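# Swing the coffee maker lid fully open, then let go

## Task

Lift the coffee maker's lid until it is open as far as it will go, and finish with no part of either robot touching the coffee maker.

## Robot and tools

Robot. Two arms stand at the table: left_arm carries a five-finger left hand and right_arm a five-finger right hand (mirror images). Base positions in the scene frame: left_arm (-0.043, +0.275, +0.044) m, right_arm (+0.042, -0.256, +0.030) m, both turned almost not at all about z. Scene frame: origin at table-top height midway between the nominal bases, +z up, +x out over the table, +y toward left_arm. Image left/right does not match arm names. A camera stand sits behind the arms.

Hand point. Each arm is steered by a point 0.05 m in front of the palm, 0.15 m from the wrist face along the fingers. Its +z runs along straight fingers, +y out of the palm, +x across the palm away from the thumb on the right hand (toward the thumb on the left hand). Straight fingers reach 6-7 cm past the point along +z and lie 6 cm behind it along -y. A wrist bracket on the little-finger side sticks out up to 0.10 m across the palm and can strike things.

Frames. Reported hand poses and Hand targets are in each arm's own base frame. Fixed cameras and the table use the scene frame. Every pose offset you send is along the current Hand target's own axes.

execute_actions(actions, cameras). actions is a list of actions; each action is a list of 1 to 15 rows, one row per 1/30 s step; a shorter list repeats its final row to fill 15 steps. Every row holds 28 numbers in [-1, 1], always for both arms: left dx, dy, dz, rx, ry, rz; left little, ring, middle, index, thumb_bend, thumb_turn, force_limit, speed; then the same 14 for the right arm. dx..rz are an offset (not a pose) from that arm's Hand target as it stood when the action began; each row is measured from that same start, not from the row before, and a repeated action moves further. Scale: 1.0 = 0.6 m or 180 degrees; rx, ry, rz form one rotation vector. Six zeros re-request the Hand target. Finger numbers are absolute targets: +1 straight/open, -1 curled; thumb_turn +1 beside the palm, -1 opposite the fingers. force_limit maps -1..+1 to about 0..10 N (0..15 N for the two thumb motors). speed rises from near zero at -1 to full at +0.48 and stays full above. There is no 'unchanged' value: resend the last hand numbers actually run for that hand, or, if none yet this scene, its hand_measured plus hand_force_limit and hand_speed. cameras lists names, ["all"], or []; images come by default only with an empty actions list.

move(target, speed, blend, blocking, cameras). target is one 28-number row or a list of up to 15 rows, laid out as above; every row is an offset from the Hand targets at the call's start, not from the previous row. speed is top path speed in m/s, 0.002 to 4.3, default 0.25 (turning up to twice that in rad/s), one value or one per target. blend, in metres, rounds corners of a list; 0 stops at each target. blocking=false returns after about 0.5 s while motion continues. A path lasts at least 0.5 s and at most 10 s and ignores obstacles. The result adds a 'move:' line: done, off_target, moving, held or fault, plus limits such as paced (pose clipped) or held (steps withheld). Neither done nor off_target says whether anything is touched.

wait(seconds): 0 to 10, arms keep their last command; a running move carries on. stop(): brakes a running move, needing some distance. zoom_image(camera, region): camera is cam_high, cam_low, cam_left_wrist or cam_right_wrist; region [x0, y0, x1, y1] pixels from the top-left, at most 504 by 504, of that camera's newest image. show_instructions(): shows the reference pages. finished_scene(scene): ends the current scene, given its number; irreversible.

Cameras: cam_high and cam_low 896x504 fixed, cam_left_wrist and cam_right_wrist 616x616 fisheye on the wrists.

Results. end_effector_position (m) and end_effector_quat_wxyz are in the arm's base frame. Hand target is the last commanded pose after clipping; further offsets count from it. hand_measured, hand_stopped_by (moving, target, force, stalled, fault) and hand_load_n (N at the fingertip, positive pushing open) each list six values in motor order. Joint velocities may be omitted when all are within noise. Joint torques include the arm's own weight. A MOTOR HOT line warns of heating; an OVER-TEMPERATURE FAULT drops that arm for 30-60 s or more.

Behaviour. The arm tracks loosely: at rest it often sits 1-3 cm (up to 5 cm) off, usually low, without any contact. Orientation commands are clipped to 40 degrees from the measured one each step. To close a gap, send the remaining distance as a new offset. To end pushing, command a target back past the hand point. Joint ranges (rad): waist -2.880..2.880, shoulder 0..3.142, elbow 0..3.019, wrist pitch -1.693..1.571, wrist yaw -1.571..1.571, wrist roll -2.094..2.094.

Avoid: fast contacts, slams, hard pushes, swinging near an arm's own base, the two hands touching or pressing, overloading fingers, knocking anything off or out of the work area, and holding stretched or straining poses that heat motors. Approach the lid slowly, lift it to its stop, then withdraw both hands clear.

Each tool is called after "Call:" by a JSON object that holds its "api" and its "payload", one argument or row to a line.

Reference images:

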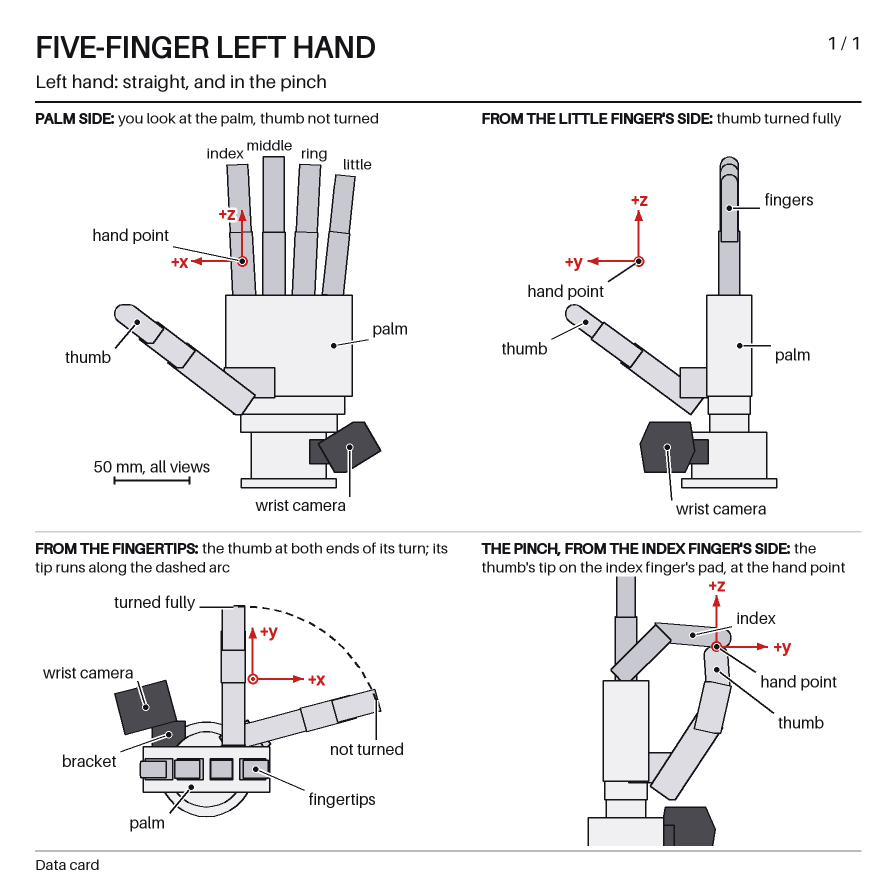

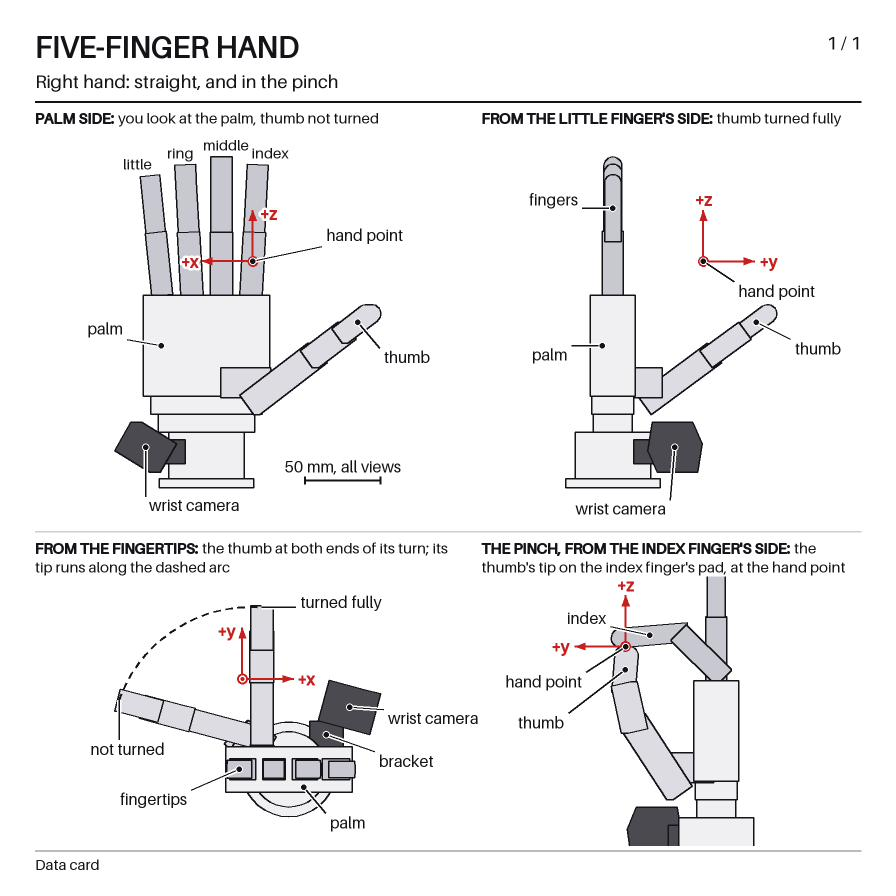

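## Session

Call:
{"api": "execute_actions", "payload": {
  "actions": []
}}

Call:
{"api": "zoom_image", "payload": {
  "camera": "cam_high",
  "region": [340, 250, 580, 504]
}}

Call:
{"api": "zoom_image", "payload": {
  "camera": "cam_low",
  "region": [320, 100, 540, 320]
}}

Call:
{"api": "zoom_image", "payload": {
  "camera": "cam_left_wrist",
  "region": [150, 150, 500, 500]
}}

Call:
{"api": "zoom_image", "payload": {
  "camera": "cam_right_wrist",
  "region": [150, 150, 500, 500]
}}

Scene clock: 0.00 s.
left_arm: end_effector_position=(+0.6684, -0.3402, +0.3362) hand_measured=(+1.000, +1.000, +1.000, +1.000, +1.000, +1.000) hand_load_n=(+0.0, +0.0, +0.0, +0.0, +0.0, +0.0) hand_stopped_by=(target, target, target, target, target, target) hand_force_limit=0.00 hand_speed=-0.80 end_effector_quat_wxyz=(+0.670, +0.265, +0.686, +0.103) | right_arm: end_effector_position=(+0.6268, -0.2444, +0.3397) hand_measured=(+1.000, +1.000, +1.000, +1.000, +1.000, +1.000) hand_load_n=(+0.0, +0.0, +0.0, +0.0, +0.0, +0.0) hand_stopped_by=(target, target, target, target, target, target) hand_force_limit=0.00 hand_speed=-0.80 end_effector_quat_wxyz=(+0.448, +0.848, -0.114, +0.261)
Joint positions: left_arm=[-0.664 1.758 1.398 0.27 -0.446 2.054] | right_arm=[-0.08 1.829 1.778 -0.803 0.908 -1.746]
Joint velocities: within noise
Joint torques (N m): no reading
Heat: left arm: hottest shoulder 27 °C; right arm: hottest waist 27 °C.
Hand target: left_arm +0.6724, -0.3429, +0.3506; +0.681, +0.258, +0.678, +0.102 | right_arm +0.6305, -0.2454, +0.3562; +0.449, +0.841, -0.121, +0.276
camera_calibration:
cam_left_wrist: T_world_to_cam=[[-0.230876, -0.649396, -0.724556, 0.174], [-0.433664, 0.735297, -0.520838, 0.71034], [0.870995, 0.193965, -0.451382, -0.251112], [0, 0, 0, 1]] pos_world=[0.566939, -0.360609, 0.382697]
cam_right_wrist: T_world_to_cam=[[-0.151678, -0.549408, 0.821672, -0.318195], [-0.965156, 0.261654, -0.00321125, 0.664375], [-0.213229, -0.793529, -0.569952, 0.250017], [0, 0, 0, 1]] pos_world=[0.646274, -0.150259, 0.406083]

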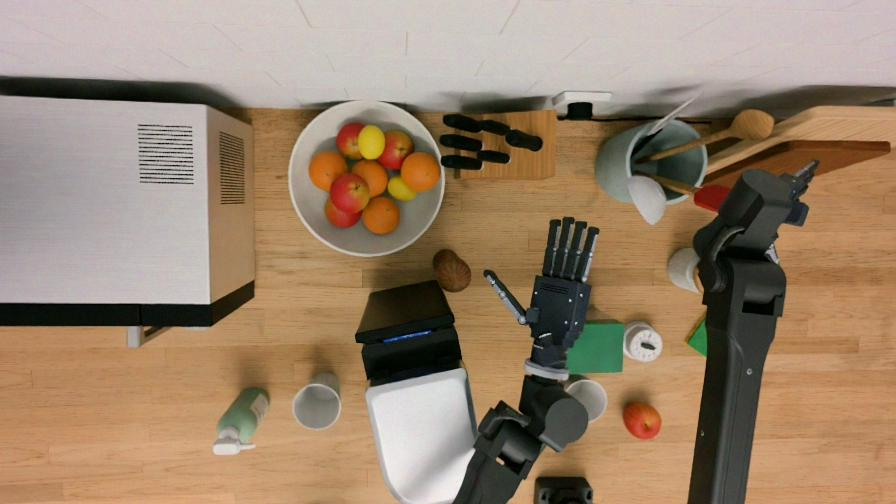

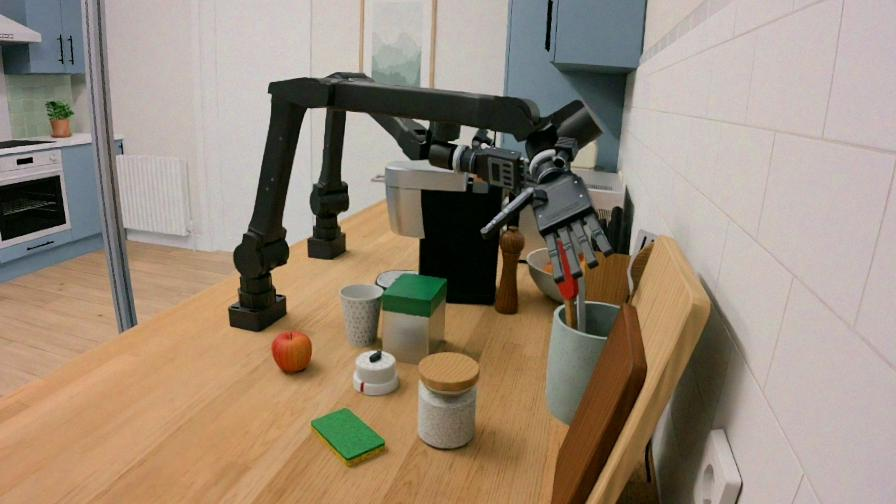

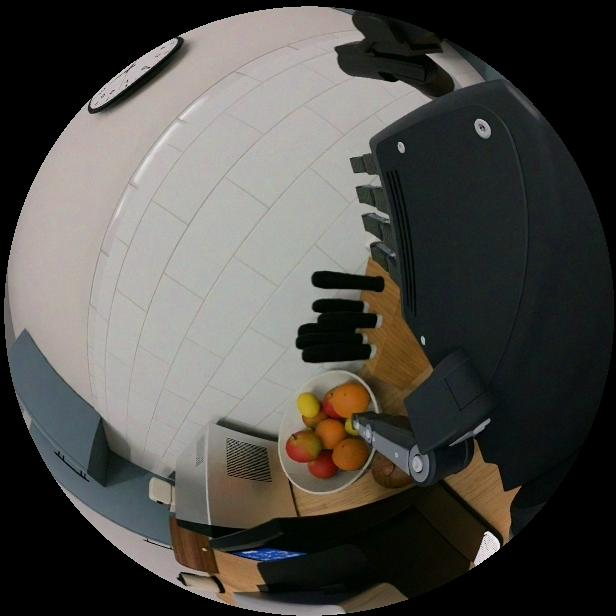

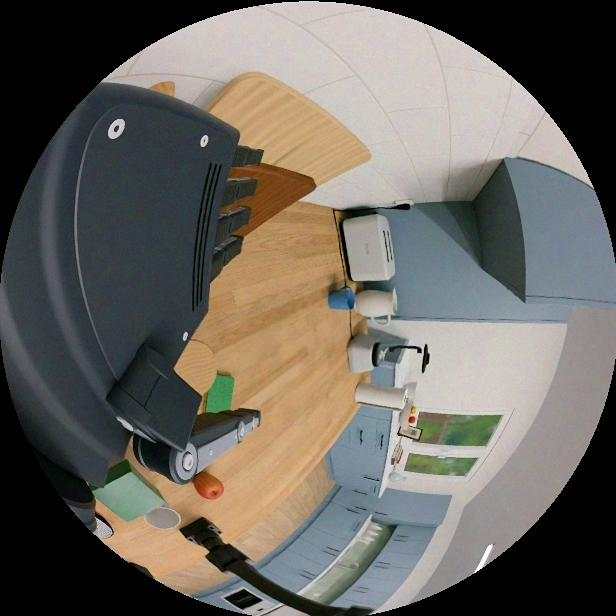

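Scaled by 1.984.

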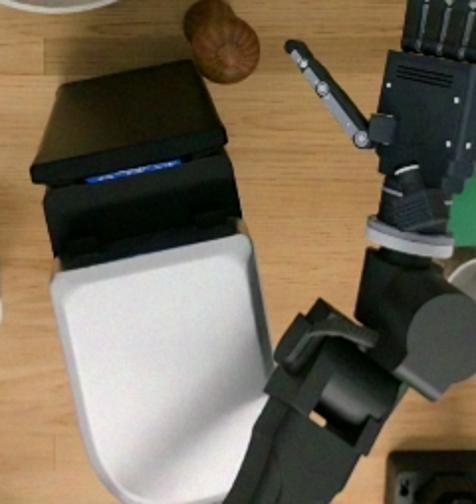

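Scaled by 2.291.

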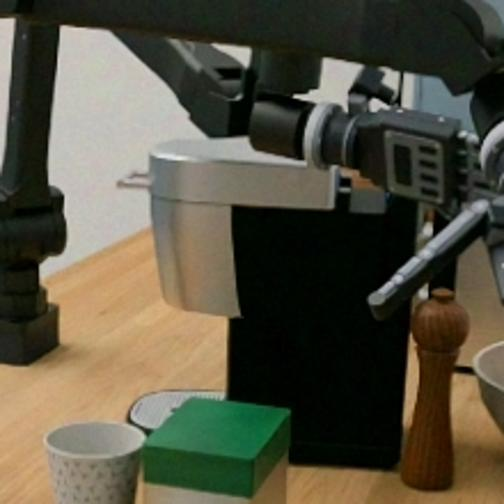

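Scaled by 1.440 from the camera's 616x616 image, which has a finer 880x880 frame.

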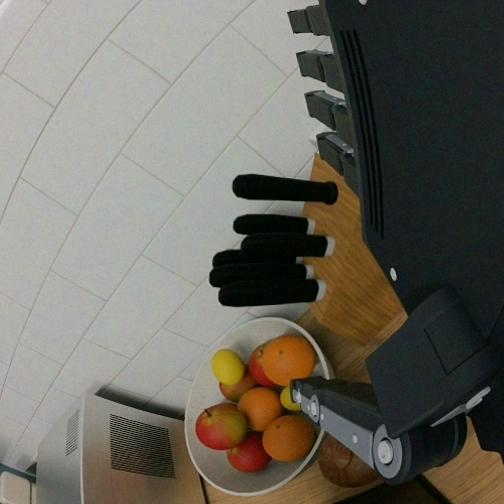

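Scaled by 1.440 from the camera's 616x616 image, which has a finer 880x880 frame.

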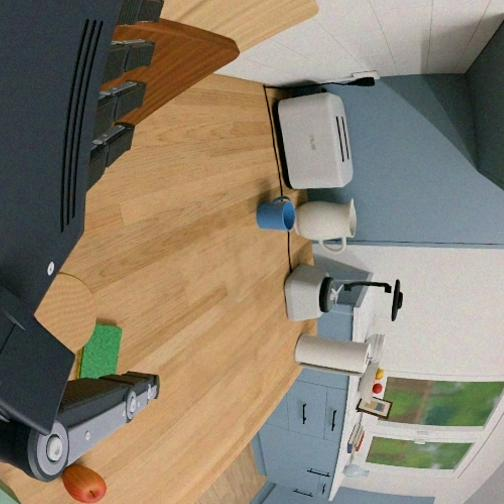

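Call:
{"api": "move", "payload": {
  "target": [
    [-0.129,0.1315,-0.11,0.0257,-0.019,-0.2801,1,1,1,1,1,-1,0,0,0,0,0,0,0,0,1,1,1,1,1,1,0,-0.8],
    [-0.0492,0.2395,-0.429,0.1062,0.0392,-0.6549,1,1,1,1,1,-1,0,0,0,0,0,0,0,0,1,1,1,1,1,1,0,-0.8]
  ],
  "speed": 0.4,
  "blend": [0.04,0],
  "cameras": ["all"]
}}

Scene clock: 9.50 s.
left_arm: end_effector_position=(+0.4530, -0.1793, +0.4566) hand_measured=(+1.000, +1.000, +1.000, +1.000, +1.000, -1.000) hand_load_n=(+0.0, +0.0, +0.0, +0.0, +0.0, +0.0) hand_stopped_by=(target, target, target, target, target, target) hand_force_limit=0.00 hand_speed=0.00 end_effector_quat_wxyz=(+0.362, -0.360, +0.612, -0.604) | right_arm: end_effector_position=(+0.6268, -0.2444, +0.3397) hand_measured=(+1.000, +1.000, +1.000, +1.000, +1.000, +1.000) hand_load_n=(+0.0, +0.0, +0.5, +0.0, +0.0, +0.0) hand_stopped_by=(target, target, target, target, target, target) hand_force_limit=0.00 hand_speed=-0.80 end_effector_quat_wxyz=(+0.448, +0.848, -0.114, +0.261)
Joint positions: left_arm=[-0.198 0.93 1.047 -0.125 0.3 0.01] | right_arm=[-0.08 1.829 1.778 -0.803 0.908 -1.746]
Joint torques (N m): left_arm=[0.26 -6.07 9.78 1.5 0.07 -0.13] | right_arm=[-0.32 -16.56 10.1 1.52 0.6 -0.17]
Heat: left arm: hottest shoulder 28 °C; right arm: hottest waist 27 °C.
Hand target: left_arm +0.4498, -0.1810, +0.4603; +0.359, -0.359, +0.610, -0.609 | right_arm +0.6305, -0.2454, +0.3562; +0.449, +0.841, -0.121, +0.276
Off the commanded pose: left_arm 0.005 m, 1 deg | right_arm 0.017 m, 2 deg.
move: off_target (right_arm)
camera_calibration:
cam_left_wrist: T_world_to_cam=[[-0.159908, -0.253537, 0.954017, -0.411607], [-0.85637, -0.445062, -0.26182, 0.422938], [0.490977, -0.858859, -0.145953, -0.196454], [0, 0, 0, 1]] pos_world=[0.392827, -0.0848506, 0.474741]
cam_right_wrist: T_world_to_cam=[[-0.151678, -0.549408, 0.821672, -0.318195], [-0.965156, 0.261654, -0.00321125, 0.664375], [-0.213229, -0.793529, -0.569952, 0.250017], [0, 0, 0, 1]] pos_world=[0.646274, -0.150259, 0.406083]

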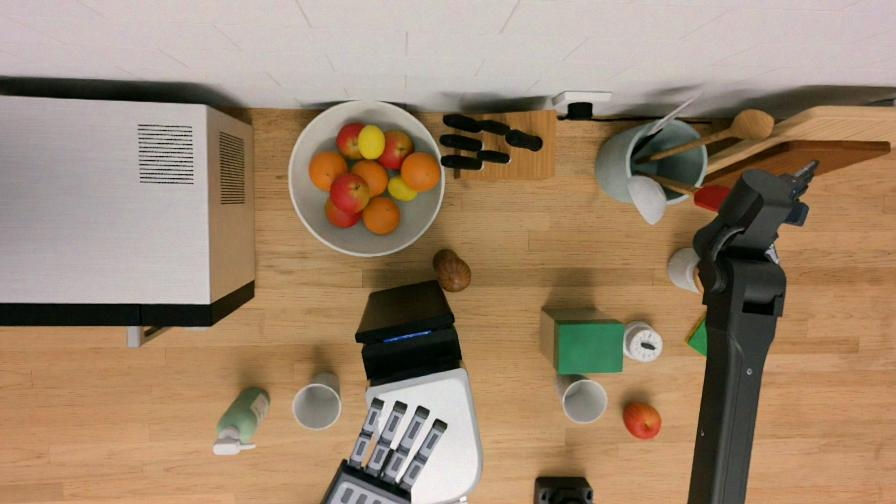

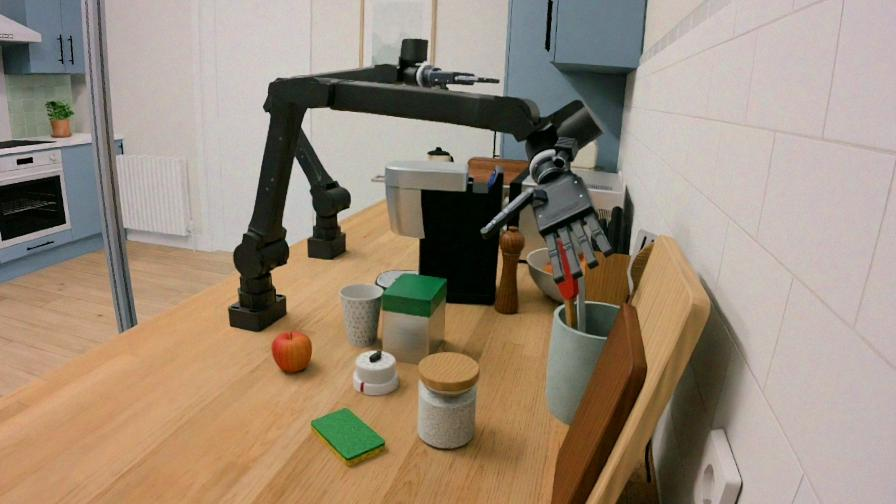

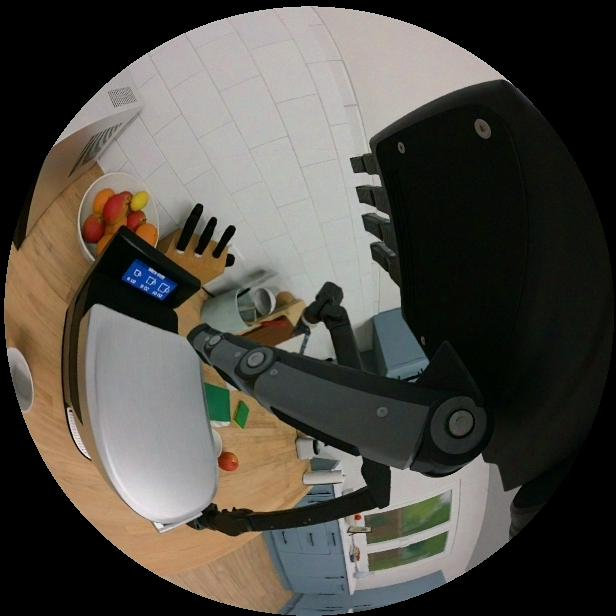

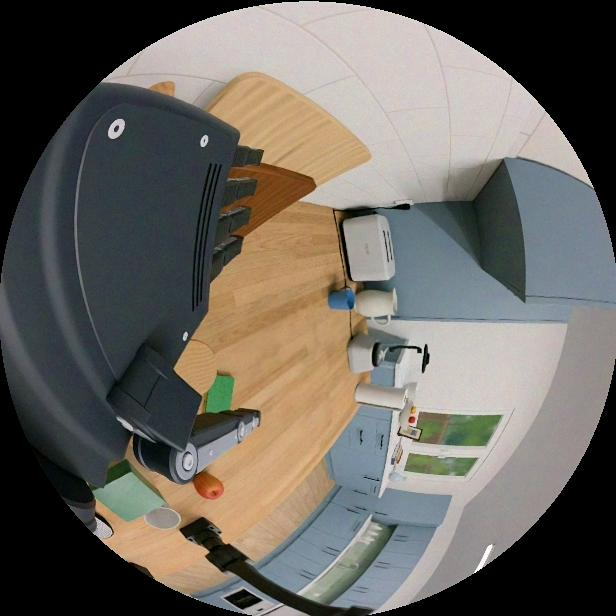

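Call:
{"api": "move", "payload": {
  "target": [
    [0.1693,0.0338,-0.4525,-0.1954,0.1954,-0.4719,1,1,1,1,1,-1,0,0,0,0,0,0,0,0,1,1,1,1,1,1,0,-0.8],
    [0.1693,0.4255,-0.4525,-0.1954,0.1954,-0.4719,1,1,1,1,1,-1,0,0,0,0,0,0,0,0,1,1,1,1,1,1,0,-0.8]
  ],
  "speed": [0.4,0.25],
  "blend": [0.03,0],
  "cameras": ["cam_high","cam_low","cam_left_wrist"]
}}

Call:
{"api": "zoom_image", "payload": {
  "camera": "cam_left_wrist",
  "region": [330, 230, 430, 330]
}}

Call:
{"api": "zoom_image", "payload": {
  "camera": "cam_low",
  "region": [340, 140, 440, 240]
}}

Scene clock: 14.63 s.
left_arm: end_effector_position=(+0.1615, -0.1440, +0.2025) hand_measured=(+1.000, +1.000, +1.000, +1.000, +1.000, -1.000) hand_load_n=(+0.0, +0.0, +0.0, +0.0, +0.5, +0.0) hand_stopped_by=(target, target, target, target, target, target) hand_force_limit=0.00 hand_speed=0.00 end_effector_quat_wxyz=(+0.402, +0.589, -0.388, +0.584) | right_arm: end_effector_position=(+0.6268, -0.2444, +0.3397) hand_measured=(+1.000, +1.000, +1.000, +1.000, +1.000, +1.000) hand_load_n=(+0.0, +0.0, +0.0, +0.0, +0.0, +0.0) hand_stopped_by=(target, target, target, target, target, target) hand_force_limit=0.00 hand_speed=-0.80 end_effector_quat_wxyz=(+0.448, +0.848, -0.114, +0.261)
Joint positions: left_arm=[0.388 0.781 0.195 -0.477 1.576 -0.53] | right_arm=[-0.08 1.829 1.778 -0.803 0.908 -1.746]
Joint torques (N m): left_arm=[-0.21 -0.91 7.49 1.33 0.94 -0.1] | right_arm=[-0.5 -16.62 10.13 1.61 0.58 -0.17]
Heat: left arm: hottest shoulder 28 °C; right arm: hottest waist 27 °C.
Hand target: left_arm +0.1629, -0.1381, +0.2052; +0.425, +0.565, -0.425, +0.564 | right_arm +0.6305, -0.2454, +0.3562; +0.449, +0.841, -0.121, +0.276
Off the commanded pose: left_arm 0.007 m, 6 deg | right_arm 0.017 m, 2 deg.
joint sent to its limit (left arm) — joint 5 (wrist yaw), upper limit. The joint targets are off in position and orientation.
move: off_target (left_arm, right_arm)
camera_calibration:
cam_left_wrist: T_world_to_cam=[[0.880934, 0.387692, 0.271385, -0.144458], [-0.428596, 0.410464, 0.804875, -0.0395044], [0.20065, -0.825357, 0.527755, -0.144829], [0, 0, 0, 1]] pos_world=[0.139387, -0.0473154, 0.147435]
Images, in order (width x height): cam_high 896x504, cam_low 896x504, cam_left_wrist 616x616.

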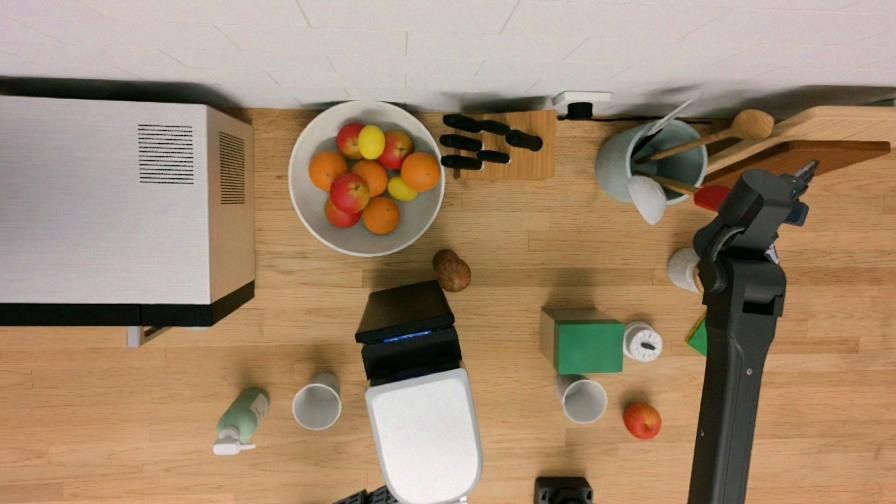

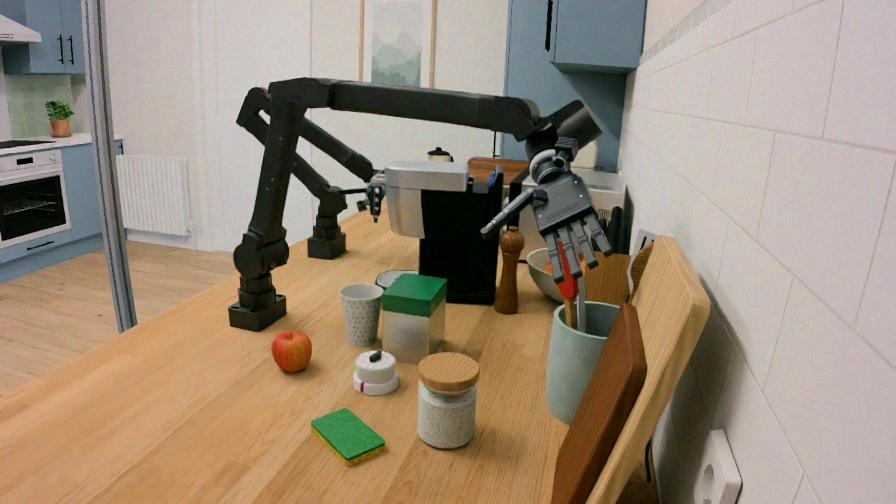

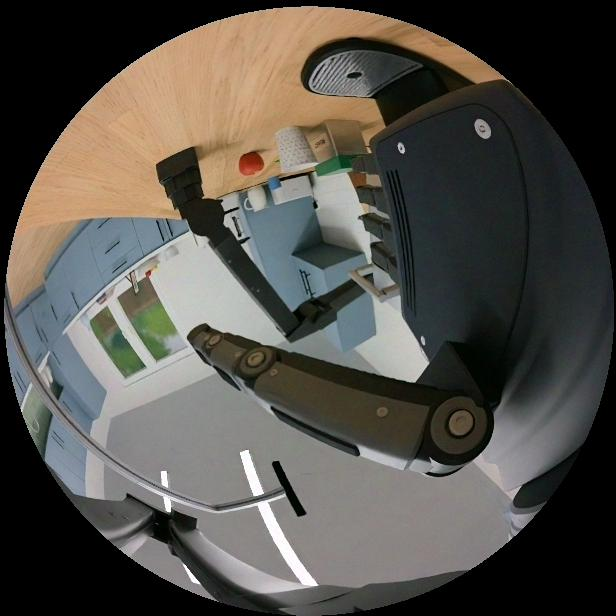

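Scaled by 5.040 from the camera's 616x616 image, which has a finer 880x880 frame.

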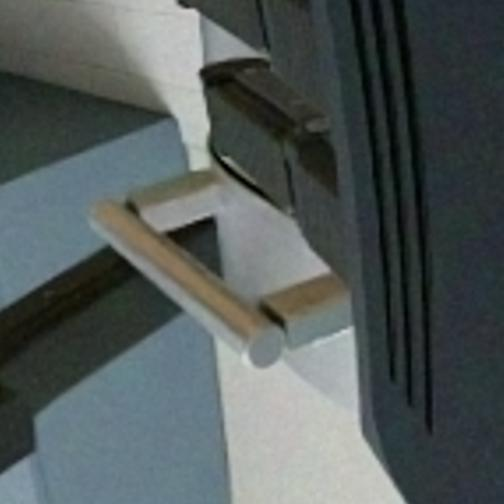

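Scaled by 5.040.

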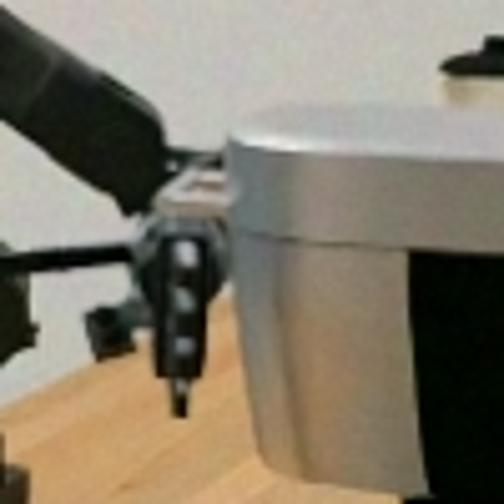

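Call:
{"api": "move", "payload": {
  "target": [0.003,-0.0112,0.1798,-0.0056,0,0,1,1,1,1,1,-1,0,0,0,0,0,0,0,0,1,1,1,1,1,1,0,-0.8],
  "speed": 0.2,
  "cameras": ["cam_high","cam_low","cam_left_wrist"]
}}

Call:
{"api": "zoom_image", "payload": {
  "camera": "cam_left_wrist",
  "region": [330, 240, 450, 380]
}}

Call:
{"api": "zoom_image", "payload": {
  "camera": "cam_low",
  "region": [350, 150, 420, 230]
}}

Scene clock: 17.83 s.
left_arm: end_effector_position=(+0.2019, -0.2374, +0.2045) hand_measured=(+1.000, +1.000, +1.000, +1.000, +1.000, -1.000) hand_load_n=(+0.0, +0.0, +0.0, +0.0, +0.0, +0.0) hand_stopped_by=(target, target, target, target, target, target) hand_force_limit=0.00 hand_speed=0.00 end_effector_quat_wxyz=(+0.423, +0.567, -0.429, +0.561) | right_arm: end_effector_position=(+0.6268, -0.2444, +0.3397) hand_measured=(+1.000, +1.000, +1.000, +1.000, +1.000, +1.000) hand_load_n=(+0.0, +0.0, +0.0, +0.0, +0.0, +0.0) hand_stopped_by=(target, target, target, target, target, target) hand_force_limit=0.00 hand_speed=-0.80 end_effector_quat_wxyz=(+0.448, +0.848, -0.114, +0.261)
Joint positions: left_arm=[-0.16 1.18 0.145 1.008 1.134 -1.545] | right_arm=[-0.08 1.829 1.778 -0.803 0.908 -1.746]
Joint torques (N m): left_arm=[-1.08 -2.84 4.94 1.95 -0.12 -0.21] | right_arm=[-0.56 -16.44 10.1 1.58 0.6 -0.19]
Heat: left arm: hottest shoulder 28 °C; right arm: hottest elbow 28 °C.
Hand target: left_arm +0.1992, -0.2399, +0.2069; +0.430, +0.561, -0.430, +0.561 | right_arm +0.6305, -0.2454, +0.3562; +0.449, +0.841, -0.121, +0.276
Off the commanded pose: left_arm 0.004 m, 1 deg | right_arm 0.017 m, 2 deg.
move: off_target (right_arm)
camera_calibration:
cam_left_wrist: T_world_to_cam=[[0.91288, 0.28395, 0.293296, -0.179963], [-0.395528, 0.437401, 0.807613, 0.013727], [0.101034, -0.85326, 0.511604, -0.214238], [0, 0, 0, 1]] pos_world=[0.19136, -0.137704, 0.151301]
Images, in order (width x height): cam_high 896x504, cam_low 896x504, cam_left_wrist 616x616.

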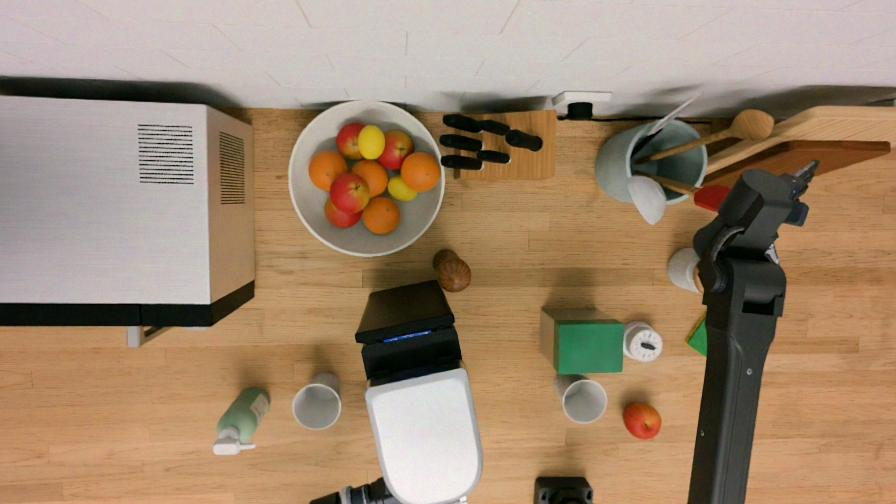

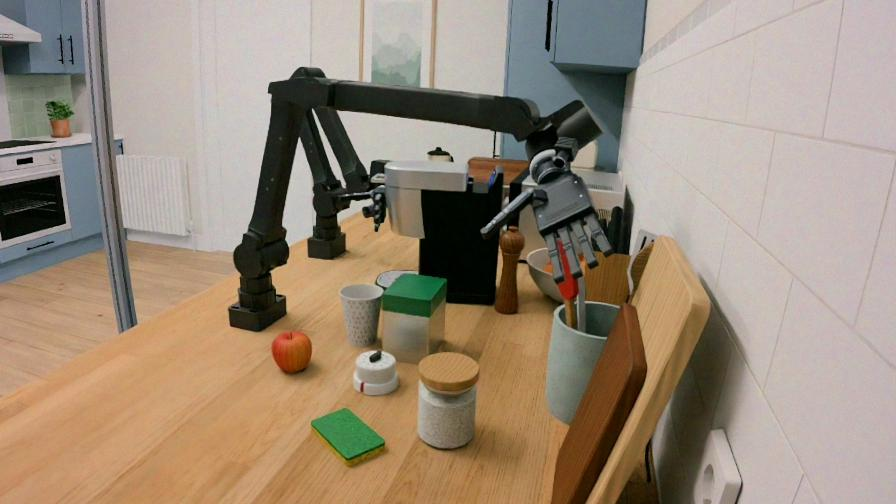

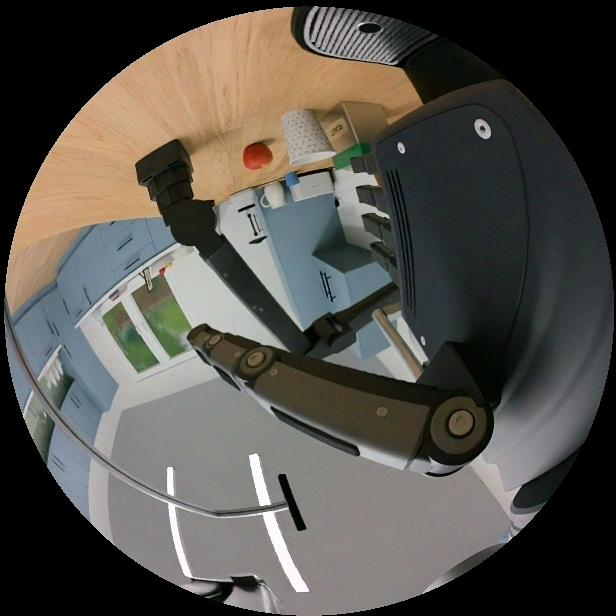

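Scaled by 3.600 from the camera's 616x616 image, which has a finer 880x880 frame.

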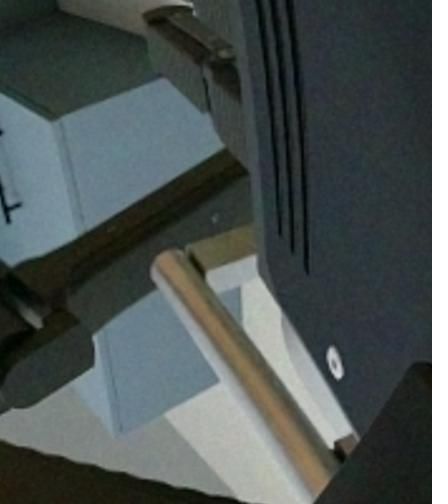

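Scaled by 6.300.

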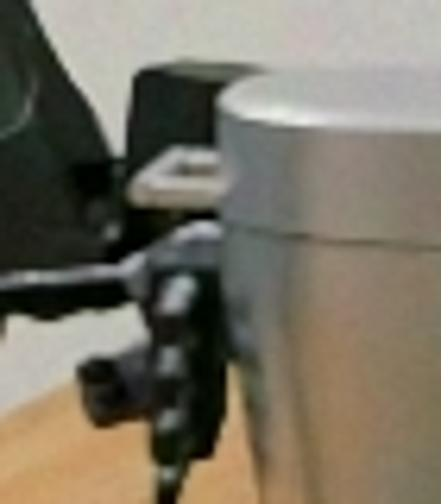

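Call:
{"api": "move", "payload": {
  "target": [
    [0.0602,0.01,0,0,0,0,1,1,1,1,1,-1,0,0,0,0,0,0,0,0,1,1,1,1,1,1,0,-0.8],
    [0.1285,0.0083,0,0,0,-0.0222,1,1,1,1,1,-1,0,0,0,0,0,0,0,0,1,1,1,1,1,1,0,-0.8],
    [0.1988,-0.01,0,0,0,-0.0556,1,1,1,1,1,-1,0,0,0,0,0,0,0,0,1,1,1,1,1,1,0,-0.8],
    [0.2693,-0.0367,0,0,0,-0.1,1,1,1,1,1,-1,0,0,0,0,0,0,0,0,1,1,1,1,1,1,0,-0.8],
    [0.3568,-0.0933,0,0,0,-0.1389,1,1,1,1,1,-1,0,0,0,0,0,0,0,0,1,1,1,1,1,1,0,-0.8],
    [0.4172,-0.1633,0,0,0,-0.1389,1,1,1,1,1,-1,0,0,0,0,0,0,0,0,1,1,1,1,1,1,0,-0.8]
  ],
  "speed": [0.12,0.08,0.08,0.1,0.1,0.1],
  "blend": [0.015,0.015,0.015,0.015,0.015,0],
  "cameras": ["cam_high","cam_low"]
}}

Call:
{"api": "zoom_image", "payload": {
  "camera": "cam_low",
  "region": [400, 60, 540, 200]
}}

Call:
{"api": "zoom_image", "payload": {
  "camera": "cam_high",
  "region": [330, 270, 510, 504]
}}

Scene clock: 24.17 s.
left_arm: end_effector_position=(+0.2907, -0.2150, +0.4346) hand_measured=(+1.000, +1.000, +1.000, +1.000, +1.000, -1.000) hand_load_n=(+0.0, -0.5, +0.0, +0.0, +0.0, -0.5) hand_stopped_by=(target, target, target, target, target, target) hand_force_limit=0.00 hand_speed=0.00 end_effector_quat_wxyz=(+0.541, +0.647, -0.294, +0.449) | right_arm: end_effector_position=(+0.6268, -0.2444, +0.3397) hand_measured=(+1.000, +1.000, +1.000, +1.000, +1.000, +1.000) hand_load_n=(+0.0, +0.0, +0.0, +0.0, +0.0, +0.0) hand_stopped_by=(target, target, target, target, target, target) hand_force_limit=0.00 hand_speed=-0.80 end_effector_quat_wxyz=(+0.448, +0.848, -0.114, +0.261)
Joint positions: left_arm=[-0.057 0.876 0.666 0.175 1.248 -1.99] | right_arm=[-0.08 1.829 1.778 -0.803 0.908 -1.746]
Joint torques (N m): left_arm=[0.67 -3.25 13.08 0.87 0.08 -0.2] | right_arm=[-0.62 -16.79 10.1 1.55 0.58 -0.17]
Heat: left arm: hottest shoulder 28 °C; right arm: hottest elbow 29 °C.
Hand target: left_arm +0.2940, -0.2147, +0.4572; +0.541, +0.641, -0.299, +0.454 | right_arm +0.6305, -0.2454, +0.3562; +0.449, +0.841, -0.121, +0.276
Off the commanded pose: left_arm 0.023 m, 1 deg | right_arm 0.017 m, 2 deg.
move: off_target (left_arm, right_arm)
Images, in order (width x height): cam_high 896x504, cam_low 896x504.

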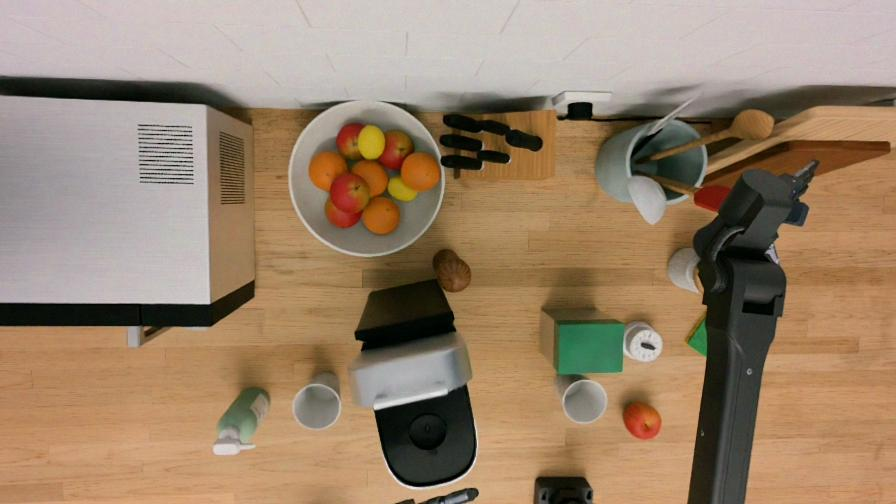

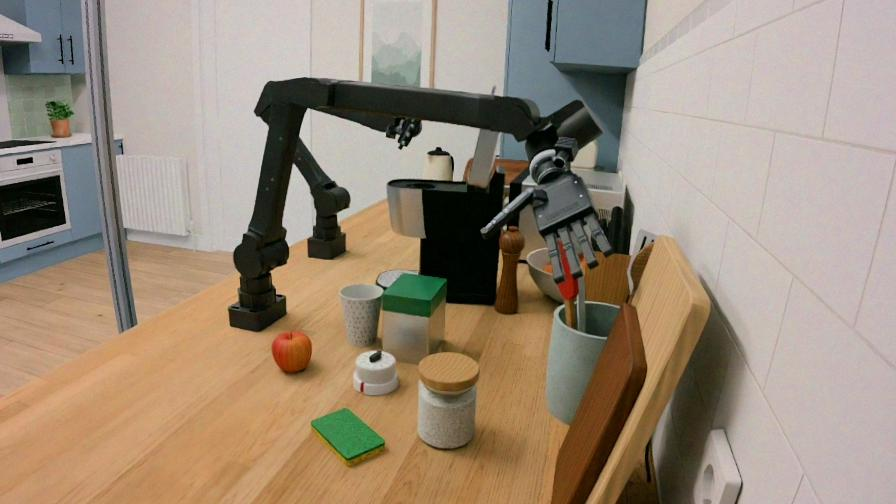

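Scaled by 3.600.

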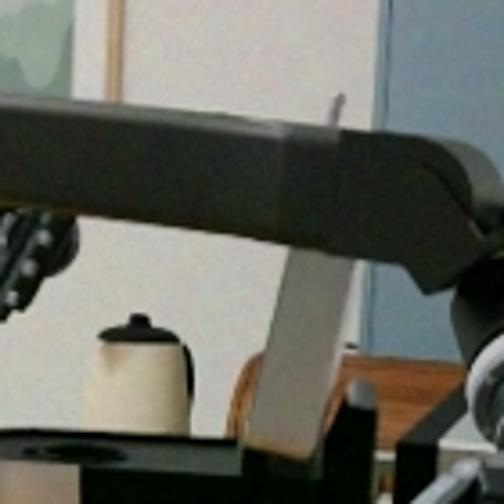

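Scaled by 2.154.

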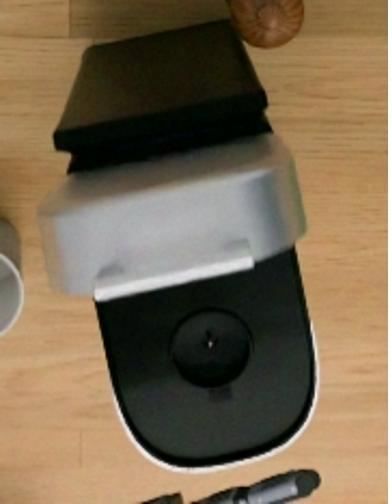

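Call:
{"api": "finished_scene", "payload": {
  "scene": 3
}}

The scene is finished: the task was done.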